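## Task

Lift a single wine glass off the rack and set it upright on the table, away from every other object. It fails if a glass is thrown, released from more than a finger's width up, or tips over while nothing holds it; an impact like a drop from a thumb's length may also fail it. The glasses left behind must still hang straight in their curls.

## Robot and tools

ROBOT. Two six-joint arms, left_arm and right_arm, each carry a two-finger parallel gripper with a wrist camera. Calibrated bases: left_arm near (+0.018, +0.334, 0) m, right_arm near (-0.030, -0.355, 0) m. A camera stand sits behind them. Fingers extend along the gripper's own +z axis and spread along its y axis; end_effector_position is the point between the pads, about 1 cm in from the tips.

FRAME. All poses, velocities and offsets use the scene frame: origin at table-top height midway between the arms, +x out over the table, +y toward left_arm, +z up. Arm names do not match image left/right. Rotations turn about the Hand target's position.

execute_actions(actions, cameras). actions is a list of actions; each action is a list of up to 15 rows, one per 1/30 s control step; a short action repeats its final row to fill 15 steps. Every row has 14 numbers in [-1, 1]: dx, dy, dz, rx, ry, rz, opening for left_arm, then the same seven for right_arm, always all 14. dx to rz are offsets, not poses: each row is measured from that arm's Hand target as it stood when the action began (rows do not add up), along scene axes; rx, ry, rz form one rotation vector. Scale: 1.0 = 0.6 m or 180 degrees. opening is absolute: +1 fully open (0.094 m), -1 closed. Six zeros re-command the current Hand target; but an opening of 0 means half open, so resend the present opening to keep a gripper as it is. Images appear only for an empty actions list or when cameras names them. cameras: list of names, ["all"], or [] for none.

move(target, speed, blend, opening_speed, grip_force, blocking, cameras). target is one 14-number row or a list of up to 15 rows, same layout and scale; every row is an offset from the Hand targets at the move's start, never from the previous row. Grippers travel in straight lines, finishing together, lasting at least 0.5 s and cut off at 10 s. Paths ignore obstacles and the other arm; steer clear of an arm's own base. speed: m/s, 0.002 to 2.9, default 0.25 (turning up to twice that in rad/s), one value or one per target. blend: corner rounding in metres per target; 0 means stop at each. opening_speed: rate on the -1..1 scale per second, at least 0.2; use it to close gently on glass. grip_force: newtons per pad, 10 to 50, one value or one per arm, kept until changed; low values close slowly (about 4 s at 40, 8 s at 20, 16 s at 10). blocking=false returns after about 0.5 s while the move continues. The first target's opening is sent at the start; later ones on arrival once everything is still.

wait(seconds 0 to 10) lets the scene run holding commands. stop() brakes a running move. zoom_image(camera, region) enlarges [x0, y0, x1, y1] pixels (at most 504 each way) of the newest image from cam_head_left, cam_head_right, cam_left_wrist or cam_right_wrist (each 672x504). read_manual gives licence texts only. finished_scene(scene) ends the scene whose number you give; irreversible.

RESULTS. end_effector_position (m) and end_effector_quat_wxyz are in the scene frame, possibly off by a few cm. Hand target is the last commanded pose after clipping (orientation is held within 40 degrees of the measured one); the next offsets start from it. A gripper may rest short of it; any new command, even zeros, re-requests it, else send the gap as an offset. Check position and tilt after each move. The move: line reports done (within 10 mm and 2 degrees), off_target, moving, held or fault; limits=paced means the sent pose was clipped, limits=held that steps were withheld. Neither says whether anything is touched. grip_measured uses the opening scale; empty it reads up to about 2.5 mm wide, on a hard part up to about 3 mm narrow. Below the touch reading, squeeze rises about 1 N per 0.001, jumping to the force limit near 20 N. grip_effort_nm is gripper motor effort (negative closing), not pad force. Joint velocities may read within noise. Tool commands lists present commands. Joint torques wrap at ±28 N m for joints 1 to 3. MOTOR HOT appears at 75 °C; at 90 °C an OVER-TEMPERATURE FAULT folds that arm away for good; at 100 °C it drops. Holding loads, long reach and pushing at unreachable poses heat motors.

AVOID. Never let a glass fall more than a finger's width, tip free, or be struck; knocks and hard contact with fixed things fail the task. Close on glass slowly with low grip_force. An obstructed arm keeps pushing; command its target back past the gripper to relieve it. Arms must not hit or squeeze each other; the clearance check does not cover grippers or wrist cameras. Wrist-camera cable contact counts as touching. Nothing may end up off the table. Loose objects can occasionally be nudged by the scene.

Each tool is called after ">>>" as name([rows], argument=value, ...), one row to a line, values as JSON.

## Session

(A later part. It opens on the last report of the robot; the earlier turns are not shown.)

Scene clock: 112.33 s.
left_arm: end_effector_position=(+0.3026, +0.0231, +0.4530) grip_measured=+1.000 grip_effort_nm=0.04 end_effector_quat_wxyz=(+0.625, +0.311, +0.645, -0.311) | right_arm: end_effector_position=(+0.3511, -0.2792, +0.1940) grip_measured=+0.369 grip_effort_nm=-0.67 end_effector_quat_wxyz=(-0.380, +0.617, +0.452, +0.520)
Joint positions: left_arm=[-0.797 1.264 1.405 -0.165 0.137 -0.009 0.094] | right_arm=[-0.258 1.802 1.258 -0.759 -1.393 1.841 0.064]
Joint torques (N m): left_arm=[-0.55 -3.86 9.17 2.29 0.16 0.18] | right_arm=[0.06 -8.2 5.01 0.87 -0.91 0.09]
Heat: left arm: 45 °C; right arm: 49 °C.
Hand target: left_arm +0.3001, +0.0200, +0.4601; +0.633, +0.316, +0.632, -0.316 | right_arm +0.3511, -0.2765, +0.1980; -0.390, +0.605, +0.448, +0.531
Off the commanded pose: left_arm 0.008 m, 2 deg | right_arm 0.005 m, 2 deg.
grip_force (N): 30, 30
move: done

>>> move(target=[0,0,0,0,0,0,1, 0,0,-0.0167,0,0,0,0.15], speed=0.03, cameras=["cam_left_wrist", "cam_head_left"])

>>> zoom_image(camera="cam_left_wrist", region=[420, 230, 540, 400])

Scene clock: 113.57 s.
left_arm: end_effector_position=(+0.3026, +0.0231, +0.4530) grip_measured=+1.000 grip_effort_nm=0.03 end_effector_quat_wxyz=(+0.625, +0.311, +0.645, -0.311) | right_arm: end_effector_position=(+0.3504, -0.2790, +0.1878) grip_measured=+0.369 grip_effort_nm=-0.67 end_effector_quat_wxyz=(-0.376, +0.615, +0.455, +0.523)
Joint positions: left_arm=[-0.797 1.264 1.405 -0.165 0.137 -0.009 0.094] | right_arm=[-0.258 1.802 1.23 -0.715 -1.393 1.846 0.064]
Joint torques (N m): left_arm=[-0.43 -3.93 9.1 2.36 0.06 0.18] | right_arm=[0.03 -7.09 4.9 0.9 -0.92 0.14]
Heat: left arm: 45 °C; right arm: 49 °C.
Hand target: left_arm +0.3001, +0.0200, +0.4601; +0.633, +0.316, +0.632, -0.316 | right_arm +0.3511, -0.2765, +0.1880; -0.389, +0.604, +0.448, +0.531
Off the commanded pose: left_arm 0.008 m, 2 deg | right_arm 0.003 m, 2 deg.
grip_force (N): 30, 30
move: done
camera_calibration:
cam_left_wrist: T_world_to_cam=[[-0.791132, -0.603072, -0.102047, 0.304728], [-0.333972, 0.565696, -0.753957, 0.452112], [0.512418, -0.562399, -0.64895, 0.262243], [0, 0, 0, 1]] pos_world=[0.257695, 0.0755, 0.542152]
Images, in order (width x height): cam_head_left 672x504, cam_left_wrist 672x504.

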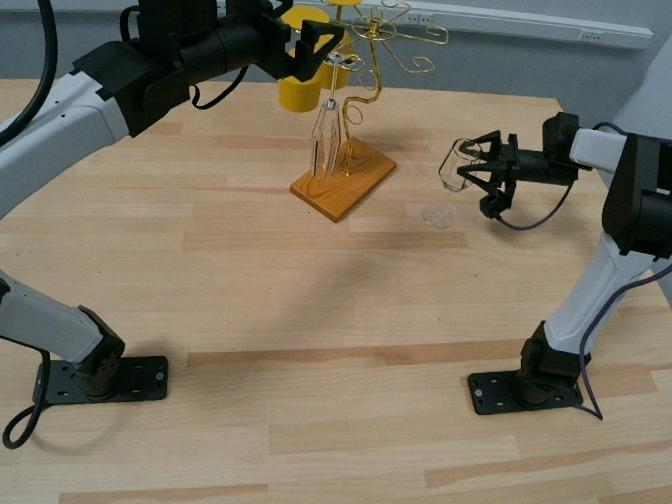

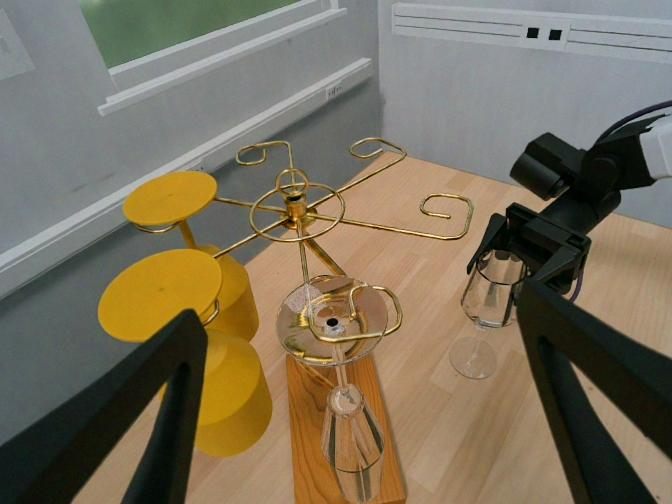

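Scaled by 2.965 from the camera's 672x504 image, which has a finer 960x720 frame.

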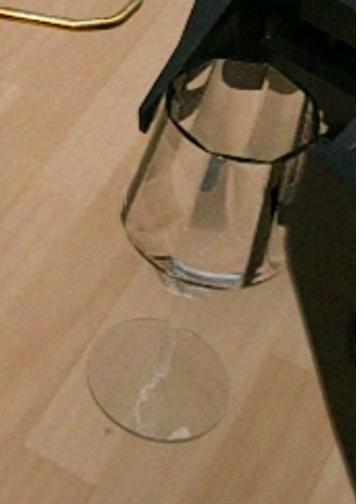

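>>> move(target=[0,0,0,0,0,0,1, 0,0,-0.0167,0,0,0,0.15], speed=0.03)

Scene clock: 114.90 s.
left_arm: end_effector_position=(+0.3026, +0.0231, +0.4530) grip_measured=+1.000 grip_effort_nm=0.03 end_effector_quat_wxyz=(+0.625, +0.311, +0.645, -0.311) | right_arm: end_effector_position=(+0.3502, -0.2781, +0.1843) grip_measured=+0.369 grip_effort_nm=-0.68 end_effector_quat_wxyz=(-0.384, +0.607, +0.451, +0.530)
Joint positions: left_arm=[-0.797 1.264 1.405 -0.165 0.137 -0.009 0.094] | right_arm=[-0.258 1.811 1.205 -0.665 -1.421 1.862 0.064]
Joint torques (N m): left_arm=[-0.54 -3.63 9.2 2.36 0.19 0.17] | right_arm=[0.06 -7.04 4.51 0.93 -0.65 0.06]
Heat: left arm: 45 °C; right arm: 49 °C.
Hand target: left_arm +0.3001, +0.0200, +0.4601; +0.633, +0.316, +0.632, -0.316 | right_arm +0.3511, -0.2765, +0.1781; -0.389, +0.604, +0.448, +0.532
Off the commanded pose: left_arm 0.008 m, 2 deg | right_arm 0.007 m, 1 deg.
grip_force (N): 30, 30
move: done

>>> wait(seconds=0, cameras=["cam_left_wrist", "cam_head_left", "cam_head_right"])

>>> zoom_image(camera="cam_left_wrist", region=[420, 230, 540, 400])

>>> zoom_image(camera="cam_left_wrist", region=[260, 260, 420, 504])

>>> zoom_image(camera="cam_head_left", region=[400, 120, 530, 250])

Scene clock: 115.93 s.
left_arm: end_effector_position=(+0.3026, +0.0231, +0.4530) grip_measured=+1.000 grip_effort_nm=0.03 end_effector_quat_wxyz=(+0.625, +0.311, +0.645, -0.311) | right_arm: end_effector_position=(+0.3503, -0.2781, +0.1843) grip_measured=+0.369 grip_effort_nm=-0.67 end_effector_quat_wxyz=(-0.384, +0.607, +0.451, +0.530)
Joint positions: left_arm=[-0.797 1.264 1.405 -0.165 0.137 -0.009 0.094] | right_arm=[-0.258 1.811 1.205 -0.664 -1.421 1.863 0.064]
Joint torques (N m): left_arm=[-0.46 -3.79 8.99 2.33 0.14 0.13] | right_arm=[0.12 -7.05 4.49 0.97 -0.66 0.08]
Heat: left arm: 45 °C; right arm: 49 °C.
Hand target: left_arm +0.3001, +0.0200, +0.4601; +0.633, +0.316, +0.632, -0.316 | right_arm +0.3511, -0.2765, +0.1781; -0.389, +0.604, +0.448, +0.531
Tool commands: left_gripper/opening=+1.0 right_gripper/opening=+0.15
Off the commanded pose: left_arm 0.008 m, 2 deg | right_arm 0.007 m, 1 deg.
grip_force (N): 30, 30
camera_calibration:
cam_left_wrist: T_world_to_cam=[[-0.791132, -0.603072, -0.102047, 0.304728], [-0.333972, 0.565696, -0.753957, 0.452112], [0.512418, -0.562399, -0.64895, 0.262243], [0, 0, 0, 1]] pos_world=[0.257695, 0.0755, 0.542152]
Images, in order (width x height): cam_head_left 672x504, cam_head_right 672x504, cam_left_wrist 672x504.

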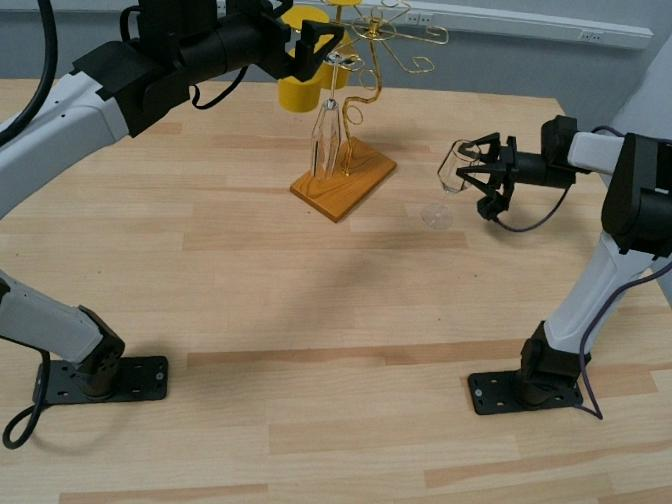

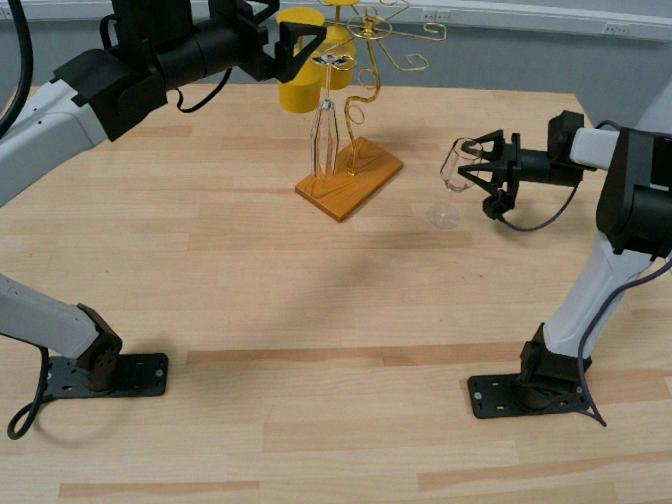

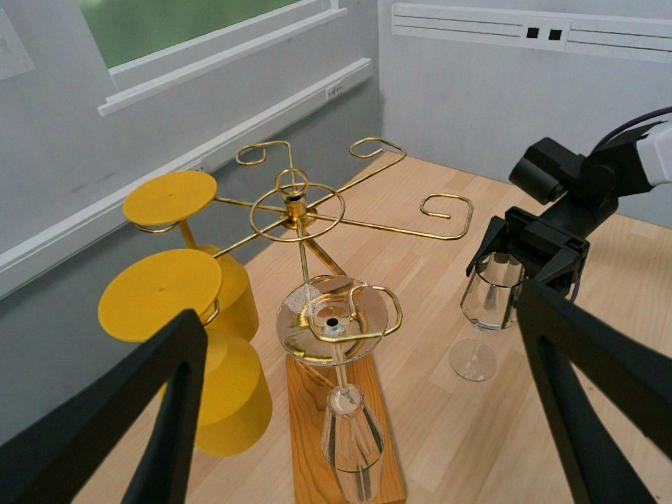

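Scaled by 2.965 from the camera's 672x504 image, which has a finer 960x720 frame.

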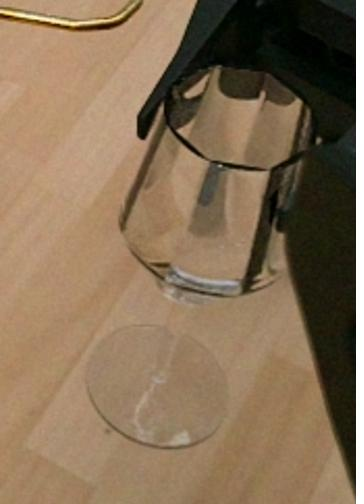

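Scaled by 2.066 from the camera's 672x504 image, which has a finer 960x720 frame.

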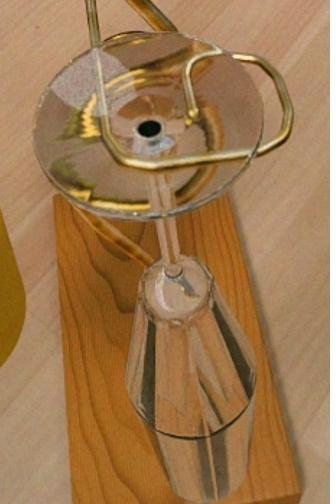

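Scaled by 3.877 from the camera's 672x504 image, which has a finer 960x720 frame.

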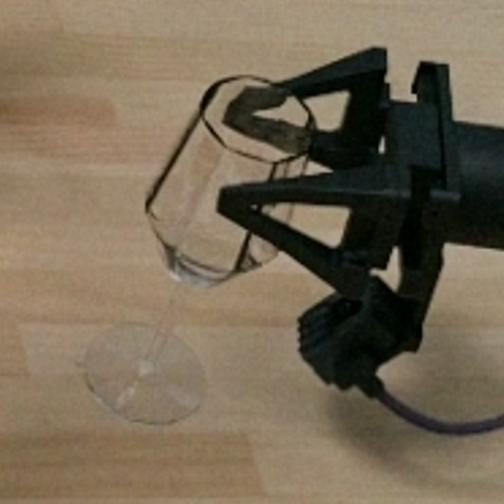

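>>> move(target=[0,0,0,0,0,0,1, 0,0,0.012,-0.0014,0.0236,-0.0032,0.15], speed=0.05, cameras=["cam_left_wrist", "cam_head_left"])

>>> zoom_image(camera="cam_left_wrist", region=[420, 230, 540, 400])

>>> zoom_image(camera="cam_head_left", region=[400, 120, 530, 250])

Scene clock: 118.70 s.
left_arm: end_effector_position=(+0.3026, +0.0231, +0.4530) grip_measured=+1.000 grip_effort_nm=0.04 end_effector_quat_wxyz=(+0.625, +0.311, +0.645, -0.311) | right_arm: end_effector_position=(+0.3503, -0.2783, +0.1832) grip_measured=+0.369 grip_effort_nm=-0.67 end_effector_quat_wxyz=(-0.397, +0.621, +0.435, +0.518)
Joint positions: left_arm=[-0.797 1.264 1.405 -0.165 0.137 -0.009 0.094] | right_arm=[-0.258 1.811 1.205 -0.667 -1.415 1.914 0.064]
Joint torques (N m): left_arm=[-0.46 -3.9 8.84 2.34 0.15 0.12] | right_arm=[0.21 -8.59 6.69 0.44 -0.47 0.24]
Heat: left arm: 45 °C; right arm: 48 °C.
Hand target: left_arm +0.3001, +0.0200, +0.4601; +0.633, +0.316, +0.632, -0.316 | right_arm +0.3511, -0.2765, +0.1853; -0.402, +0.627, +0.431, +0.510
Off the commanded pose: left_arm 0.008 m, 2 deg | right_arm 0.003 m, 1 deg.
grip_force (N): 30, 30
move: done
camera_calibration:
cam_left_wrist: T_world_to_cam=[[-0.791132, -0.603072, -0.102047, 0.304728], [-0.333972, 0.565696, -0.753957, 0.452112], [0.512418, -0.562399, -0.64895, 0.262243], [0, 0, 0, 1]] pos_world=[0.257695, 0.0755, 0.542152]
Images, in order (width x height): cam_head_left 672x504, cam_left_wrist 672x504.

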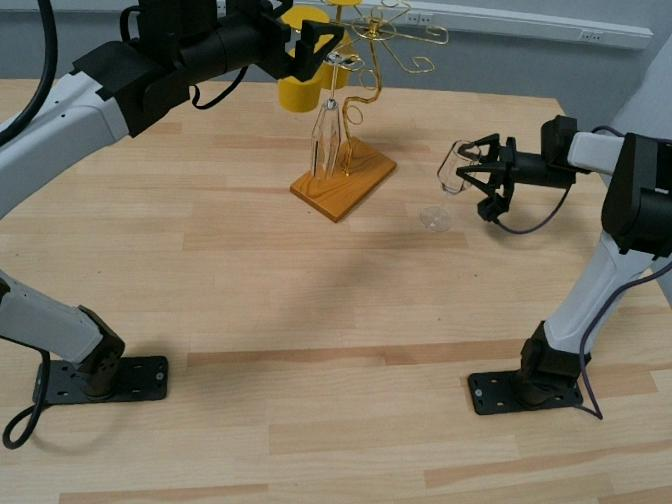

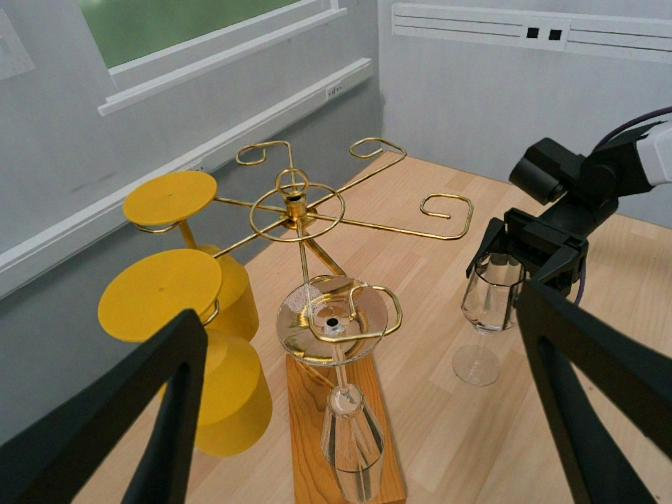

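Scaled by 2.965 from the camera's 672x504 image, which has a finer 960x720 frame.

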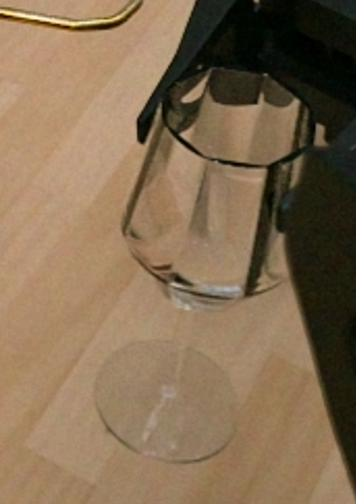

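Scaled by 3.877 from the camera's 672x504 image, which has a finer 960x720 frame.

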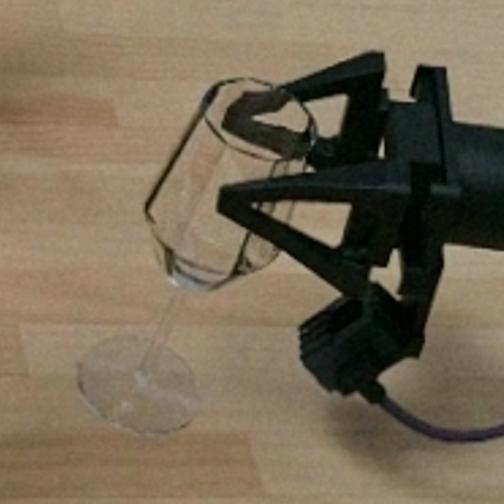

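>>> move(target=[0,0,0,0,0,0,1, 0,0,0.004,-0.0237,0.0079,0,0.15], speed=0.05)

Scene clock: 120.93 s.
left_arm: end_effector_position=(+0.3026, +0.0231, +0.4530) grip_measured=+1.000 grip_effort_nm=0.03 end_effector_quat_wxyz=(+0.625, +0.311, +0.645, -0.311) | right_arm: end_effector_position=(+0.3501, -0.2777, +0.1832) grip_measured=+0.369 grip_effort_nm=-0.67 end_effector_quat_wxyz=(-0.389, +0.639, +0.439, +0.497)
Joint positions: left_arm=[-0.797 1.264 1.405 -0.165 0.137 -0.009 0.094] | right_arm=[-0.251 1.811 1.249 -0.764 -1.361 1.884 0.064]
Joint torques (N m): left_arm=[-0.35 -3.66 9.05 2.31 0.06 0.24] | right_arm=[0.36 -9.59 7.71 0.18 -0.24 0.12]
Heat: left arm: 45 °C; right arm: 49 °C.
Hand target: left_arm +0.3001, +0.0200, +0.4601; +0.633, +0.316, +0.632, -0.316 | right_arm +0.3511, -0.2765, +0.1876; -0.383, +0.648, +0.445, +0.485
Off the commanded pose: left_arm 0.008 m, 2 deg | right_arm 0.005 m, 2 deg.
grip_force (N): 30, 30
move: done

>>> move(target=[0,0,0,0,0,0,1, 0,0,-0.03,0,0,0,0.15], speed=0.03, cameras=["cam_left_wrist", "cam_head_left"])

>>> zoom_image(camera="cam_left_wrist", region=[420, 230, 540, 400])

>>> zoom_image(camera="cam_head_left", region=[400, 120, 530, 250])

Scene clock: 122.97 s.
left_arm: end_effector_position=(+0.3026, +0.0231, +0.4530) grip_measured=+1.000 grip_effort_nm=0.04 end_effector_quat_wxyz=(+0.625, +0.311, +0.645, -0.311) | right_arm: end_effector_position=(+0.3501, -0.2777, +0.1833) grip_measured=+0.369 grip_effort_nm=-0.67 end_effector_quat_wxyz=(-0.387, +0.637, +0.442, +0.499)
Joint positions: left_arm=[-0.797 1.264 1.405 -0.165 0.137 -0.009 0.094] | right_arm=[-0.251 1.811 1.249 -0.765 -1.361 1.872 0.064]
Joint torques (N m): left_arm=[-0.46 -3.75 9.1 2.33 0.16 0.15] | right_arm=[0.32 -6.83 4.96 0.62 -0.25 -0.07]
Heat: left arm: 45 °C; right arm: 49 °C.
Hand target: left_arm +0.3001, +0.0200, +0.4601; +0.633, +0.316, +0.632, -0.316 | right_arm +0.3511, -0.2765, +0.1697; -0.383, +0.648, +0.445, +0.485
Off the commanded pose: left_arm 0.008 m, 2 deg | right_arm 0.014 m, 2 deg.
grip_force (N): 30, 30
move: off_target (right_arm)
camera_calibration:
cam_left_wrist: T_world_to_cam=[[-0.791132, -0.603072, -0.102047, 0.304728], [-0.333972, 0.565696, -0.753957, 0.452112], [0.512418, -0.562399, -0.64895, 0.262243], [0, 0, 0, 1]] pos_world=[0.257695, 0.0755, 0.542152]
Images, in order (width x height): cam_head_left 672x504, cam_left_wrist 672x504.

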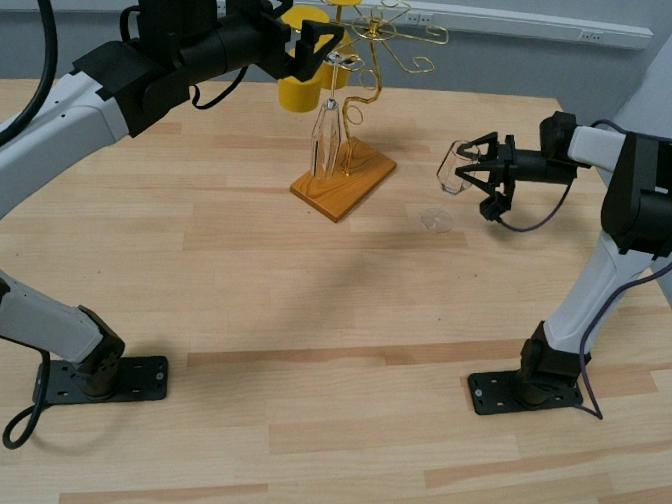

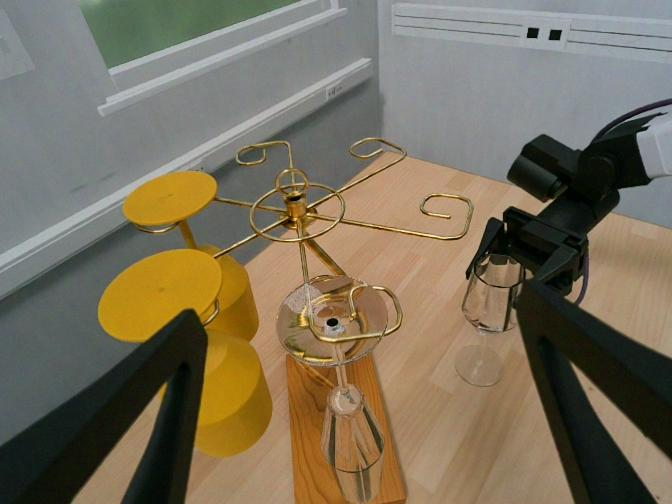

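Scaled by 2.965 from the camera's 672x504 image, which has a finer 960x720 frame.

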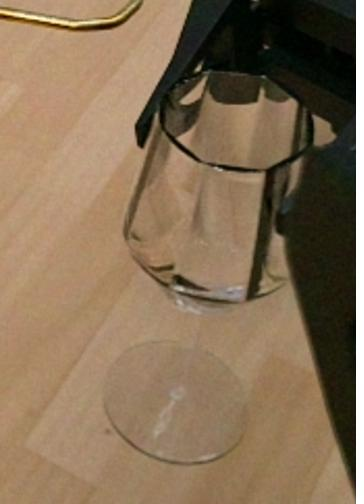

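Scaled by 3.877 from the camera's 672x504 image, which has a finer 960x720 frame.

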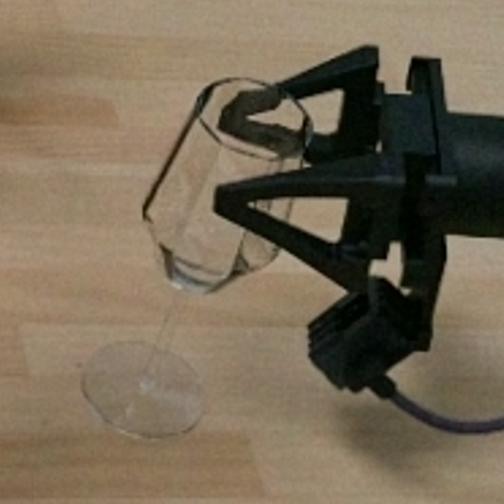

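>>> move(target=[0,0,0,0,0,0,1, 0,0,-0.01,0,0,0,0.15], speed=0.03)

Scene clock: 123.93 s.
left_arm: end_effector_position=(+0.3026, +0.0231, +0.4530) grip_measured=+1.000 grip_effort_nm=0.04 end_effector_quat_wxyz=(+0.625, +0.311, +0.645, -0.311) | right_arm: end_effector_position=(+0.3495, -0.2774, +0.1827) grip_measured=+0.369 grip_effort_nm=-0.67 end_effector_quat_wxyz=(-0.387, +0.636, +0.443, +0.500)
Joint positions: left_arm=[-0.797 1.264 1.405 -0.165 0.137 -0.009 0.094] | right_arm=[-0.251 1.811 1.246 -0.765 -1.363 1.867 0.064]
Joint torques (N m): left_arm=[-0.4 -3.64 8.8 2.26 0.1 0.2] | right_arm=[0.28 -6 4.25 0.76 -0.19 -0.11]
Heat: left arm: 45 °C; right arm: 49 °C.
Hand target: left_arm +0.3001, +0.0200, +0.4601; +0.633, +0.316, +0.632, -0.316 | right_arm +0.3511, -0.2765, +0.1637; -0.383, +0.648, +0.445, +0.486
Off the commanded pose: left_arm 0.008 m, 2 deg | right_arm 0.019 m, 2 deg.
grip_force (N): 30, 30
move: off_target (right_arm)

>>> move(target=[0,0,0,0,0,0,1, 0,0,-0.01,0,0,0,0.15], speed=0.03, cameras=["cam_left_wrist", "cam_head_left", "cam_head_right"])

>>> zoom_image(camera="cam_head_left", region=[400, 120, 530, 250])

>>> zoom_image(camera="cam_left_wrist", region=[420, 230, 540, 400])

Scene clock: 124.93 s.
left_arm: end_effector_position=(+0.3026, +0.0231, +0.4530) grip_measured=+1.000 grip_effort_nm=0.03 end_effector_quat_wxyz=(+0.625, +0.311, +0.645, -0.311) | right_arm: end_effector_position=(+0.3487, -0.2767, +0.1819) grip_measured=+0.369 grip_effort_nm=-0.67 end_effector_quat_wxyz=(-0.391, +0.630, +0.443, +0.505)
Joint positions: left_arm=[-0.797 1.264 1.405 -0.165 0.137 -0.009 0.094] | right_arm=[-0.251 1.816 1.238 -0.757 -1.379 1.857 0.064]
Joint torques (N m): left_arm=[-0.47 -3.82 9.01 2.33 0.12 0.21] | right_arm=[0.29 -5.65 3.69 0.8 -0.09 -0.04]
Heat: left arm: 46 °C; right arm: 48 °C.
Hand target: left_arm +0.3001, +0.0200, +0.4601; +0.633, +0.316, +0.632, -0.316 | right_arm +0.3511, -0.2765, +0.1576; -0.383, +0.648, +0.445, +0.485
Off the commanded pose: left_arm 0.008 m, 2 deg | right_arm 0.024 m, 3 deg.
grip_force (N): 30, 30
move: off_target (right_arm)
camera_calibration:
cam_left_wrist: T_world_to_cam=[[-0.791132, -0.603072, -0.102047, 0.304728], [-0.333972, 0.565696, -0.753957, 0.452112], [0.512418, -0.562399, -0.64895, 0.262243], [0, 0, 0, 1]] pos_world=[0.257695, 0.0755, 0.542152]
Images, in order (width x height): cam_head_left 672x504, cam_head_right 672x504, cam_left_wrist 672x504.

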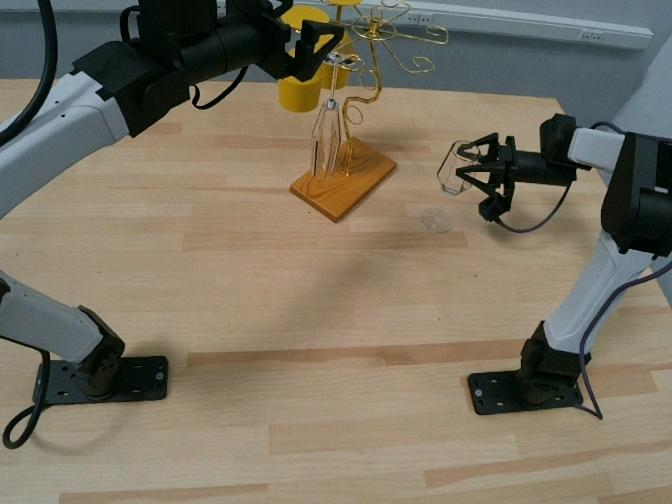

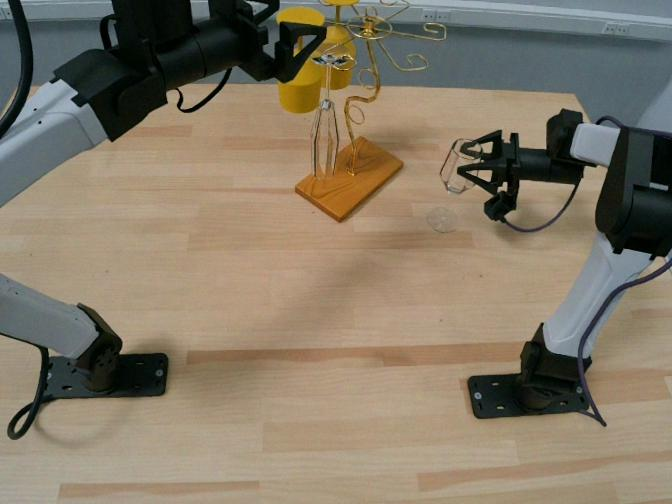

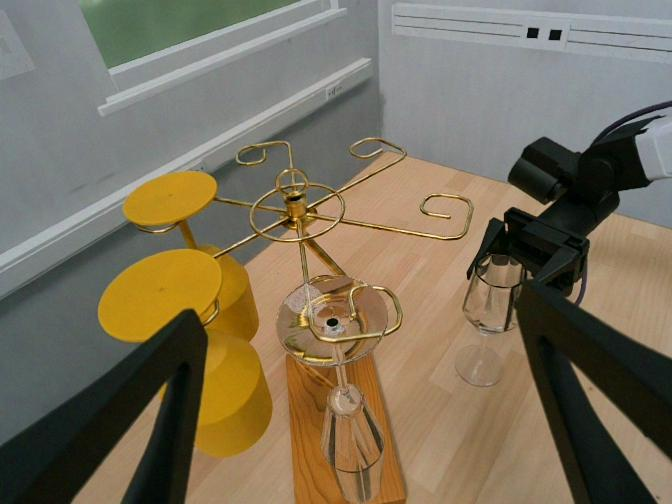

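Scaled by 3.877 from the camera's 672x504 image, which has a finer 960x720 frame.

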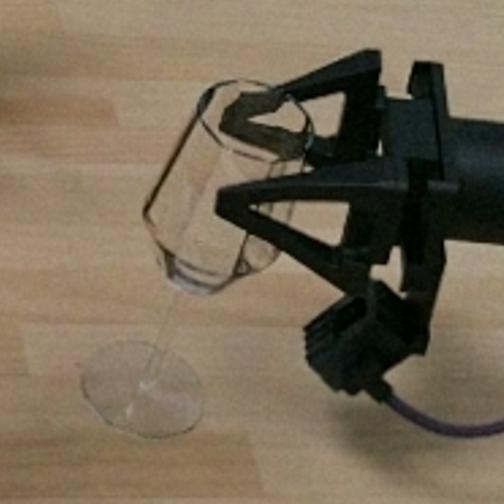

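Scaled by 2.965 from the camera's 672x504 image, which has a finer 960x720 frame.

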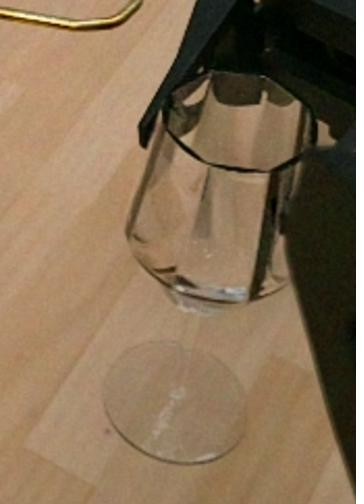

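>>> move(target=[0,0,0,0,0,0,1, 0,0,0.02,0,0,0,0.15], speed=0.05)

Scene clock: 128.70 s.
left_arm: end_effector_position=(+0.3026, +0.0231, +0.4530) grip_measured=+1.000 grip_effort_nm=0.03 end_effector_quat_wxyz=(+0.625, +0.311, +0.645, -0.311) | right_arm: end_effector_position=(+0.3487, -0.2766, +0.1819) grip_measured=+0.369 grip_effort_nm=-0.67 end_effector_quat_wxyz=(-0.391, +0.629, +0.443, +0.505)
Joint positions: left_arm=[-0.797 1.264 1.405 -0.165 0.137 -0.009 0.094] | right_arm=[-0.251 1.816 1.238 -0.757 -1.38 1.857 0.064]
Joint torques (N m): left_arm=[-0.38 -3.6 8.9 2.31 0.12 0.12] | right_arm=[0.32 -7.34 5.76 0.53 -0.07 0.12]
Heat: left arm: 46 °C; right arm: 48 °C.
Hand target: left_arm +0.3001, +0.0200, +0.4601; +0.633, +0.316, +0.632, -0.316 | right_arm +0.3510, -0.2765, +0.1696; -0.383, +0.648, +0.445, +0.485
Off the commanded pose: left_arm 0.008 m, 2 deg | right_arm 0.013 m, 3 deg.
grip_force (N): 30, 30
move: off_target (right_arm)

>>> move(target=[0,0,0,0,0,0,1, 0,0,0,0,0,0,0.95], opening_speed=0.5, grip_force=50, cameras=["cam_left_wrist", "cam_head_left", "cam_right_wrist"])

>>> zoom_image(camera="cam_head_left", region=[400, 120, 530, 250])

>>> zoom_image(camera="cam_left_wrist", region=[420, 230, 540, 400])

Scene clock: 130.73 s.
left_arm: end_effector_position=(+0.3026, +0.0231, +0.4530) grip_measured=+1.000 grip_effort_nm=0.04 end_effector_quat_wxyz=(+0.625, +0.311, +0.645, -0.311) | right_arm: end_effector_position=(+0.3498, -0.2784, +0.1756) grip_measured=+0.949 grip_effort_nm=0.06 end_effector_quat_wxyz=(-0.379, +0.641, +0.447, +0.495)
Joint positions: left_arm=[-0.797 1.264 1.405 -0.165 0.137 -0.009 0.094] | right_arm=[-0.251 1.816 1.238 -0.757 -1.341 1.857 0.092]
Joint torques (N m): left_arm=[-0.28 -3.88 8.96 2.29 0.1 0.18] | right_arm=[0.38 -7.25 5.82 0.54 -0.43 0.14]
Heat: left arm: 46 °C; right arm: 48 °C.
Hand target: left_arm +0.3001, +0.0200, +0.4601; +0.633, +0.316, +0.632, -0.316 | right_arm +0.3510, -0.2765, +0.1696; -0.383, +0.648, +0.445, +0.485
Off the commanded pose: left_arm 0.008 m, 2 deg | right_arm 0.006 m, 1 deg.
move: done
camera_calibration:
cam_left_wrist: T_world_to_cam=[[-0.791132, -0.603072, -0.102047, 0.304728], [-0.333972, 0.565696, -0.753957, 0.452112], [0.512418, -0.562399, -0.64895, 0.262243], [0, 0, 0, 1]] pos_world=[0.257695, 0.0755, 0.542152]
cam_right_wrist: T_world_to_cam=[[-0.93428, 0.316329, 0.164493, 0.392507], [-0.013577, -0.492587, 0.870157, -0.268424], [0.356283, 0.810737, 0.464509, 0.131549], [0, 0, 0, 1]] pos_world=[0.316198, -0.363034, 0.107901]
Images, in order (width x height): cam_head_left 672x504, cam_left_wrist 672x504, cam_right_wrist 672x504.

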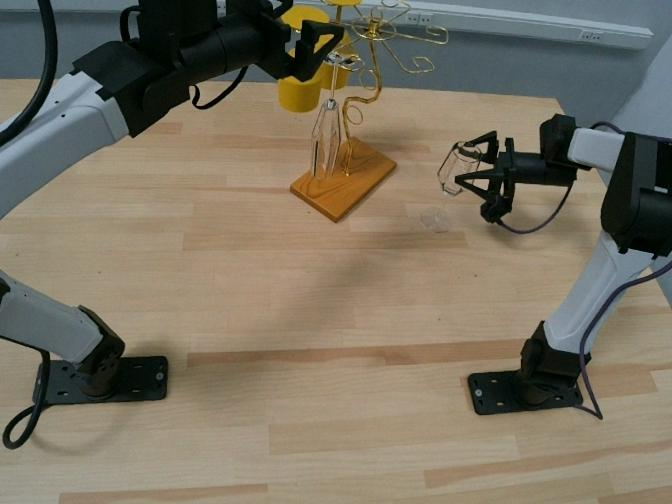

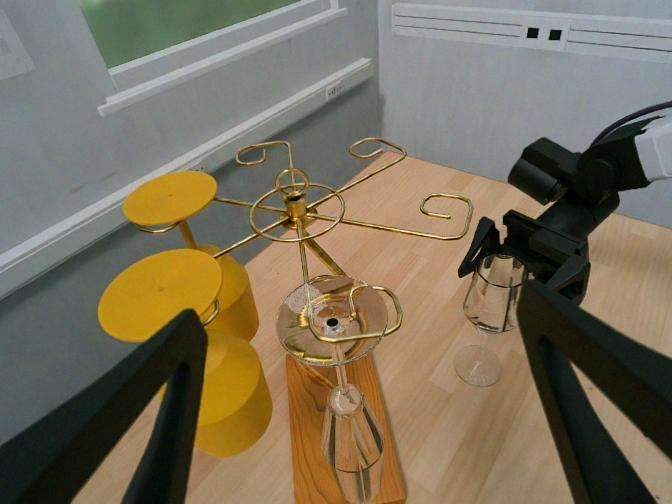

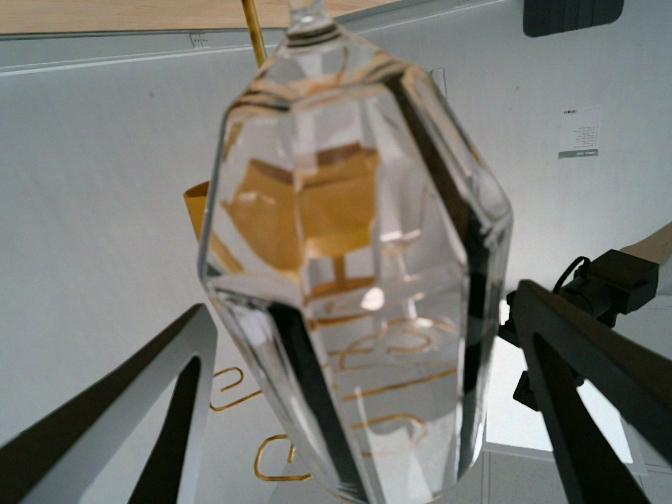

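Scaled by 3.877 from the camera's 672x504 image, which has a finer 960x720 frame.

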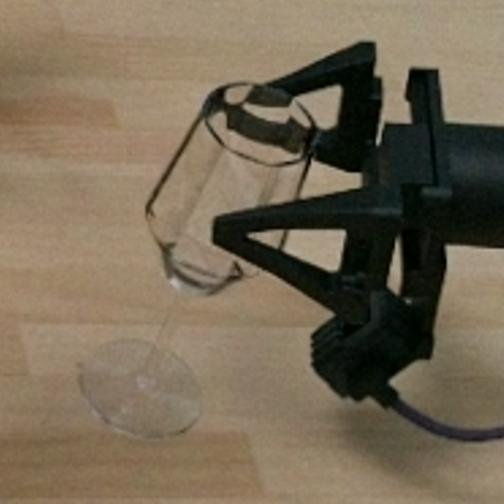

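Scaled by 2.965 from the camera's 672x504 image, which has a finer 960x720 frame.

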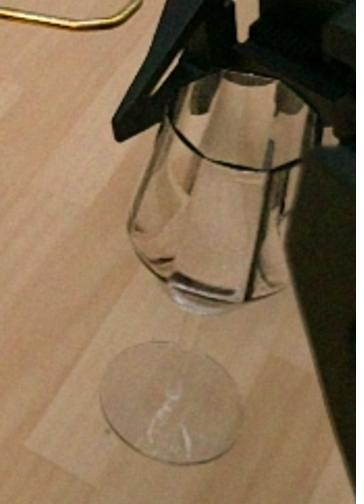

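>>> move([
  [0,0,0,0,0,0,1, 0.012,-0.0897,0,0,0,-0.0444,0.95],
  [0,0,0,0,0,0,1, 0.0115,-0.18,0,0,0,-0.0889,0.95],
  [0,0,0,0,0,0,1, -0.007,-0.2915,0,0,0,-0.1444,0.95],
], speed=0.1, blend=[0.02, 0.02, 0], cameras=["cam_left_wrist", "cam_head_left", "cam_head_right"])

Scene clock: 133.83 s.
left_arm: end_effector_position=(+0.3026, +0.0231, +0.4530) grip_measured=+1.000 grip_effort_nm=0.04 end_effector_quat_wxyz=(+0.625, +0.311, +0.645, -0.311) | right_arm: end_effector_position=(+0.3460, -0.4483, +0.1754) grip_measured=+0.949 grip_effort_nm=0.06 end_effector_quat_wxyz=(-0.261, +0.724, +0.296, +0.566)
Joint positions: left_arm=[-0.797 1.264 1.405 -0.165 0.137 -0.009 0.094] | right_arm=[-0.693 1.816 1.238 -0.757 -1.341 1.857 0.092]
Joint torques (N m): left_arm=[-0.59 -3.78 8.98 2.31 0.14 0.16] | right_arm=[-0.59 -7.32 5.82 0.55 -0.39 0.15]
Heat: left arm: 46 °C; right arm: 48 °C.
Hand target: left_arm +0.3001, +0.0200, +0.4601; +0.633, +0.316, +0.632, -0.316 | right_arm +0.3468, -0.4514, +0.1696; -0.265, +0.731, +0.288, +0.559
Off the commanded pose: left_arm 0.008 m, 2 deg | right_arm 0.007 m, 2 deg.
move: done
camera_calibration:
cam_left_wrist: T_world_to_cam=[[-0.791132, -0.603072, -0.102047, 0.304728], [-0.333972, 0.565696, -0.753957, 0.452112], [0.512418, -0.562399, -0.64895, 0.262243], [0, 0, 0, 1]] pos_world=[0.257695, 0.0755, 0.542152]
Images, in order (width x height): cam_head_left 672x504, cam_head_right 672x504, cam_left_wrist 672x504.

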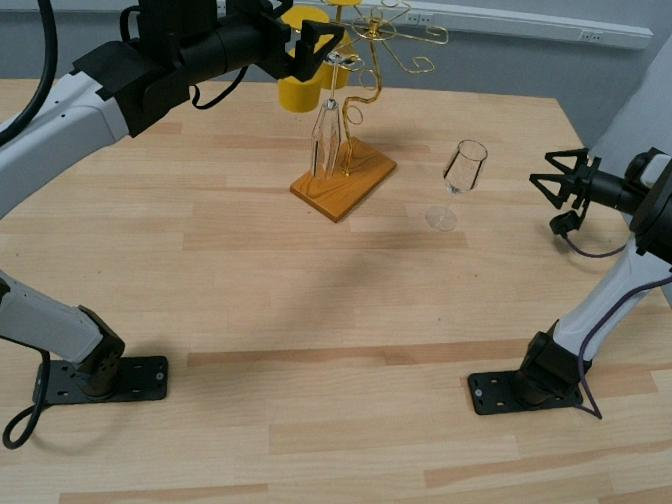

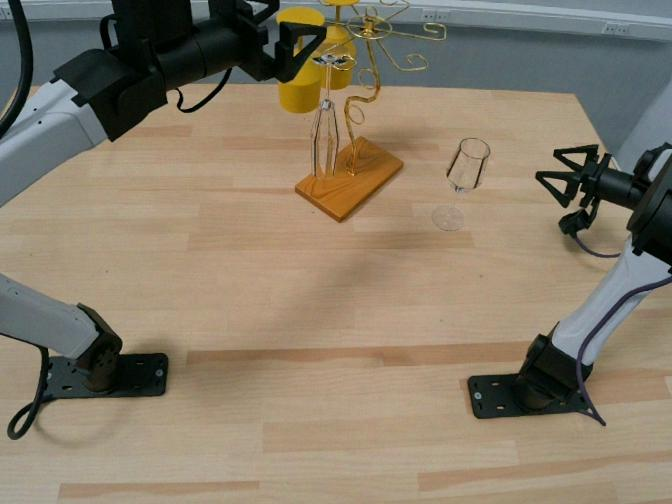

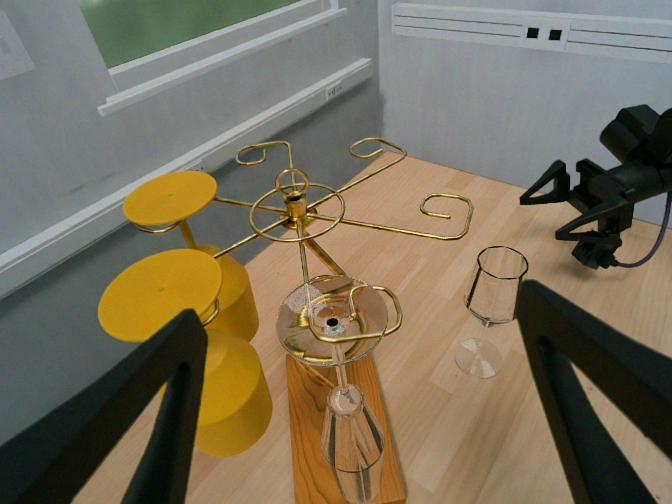

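>>> finished_scene(scene=1)

The scene is finished: the task was done.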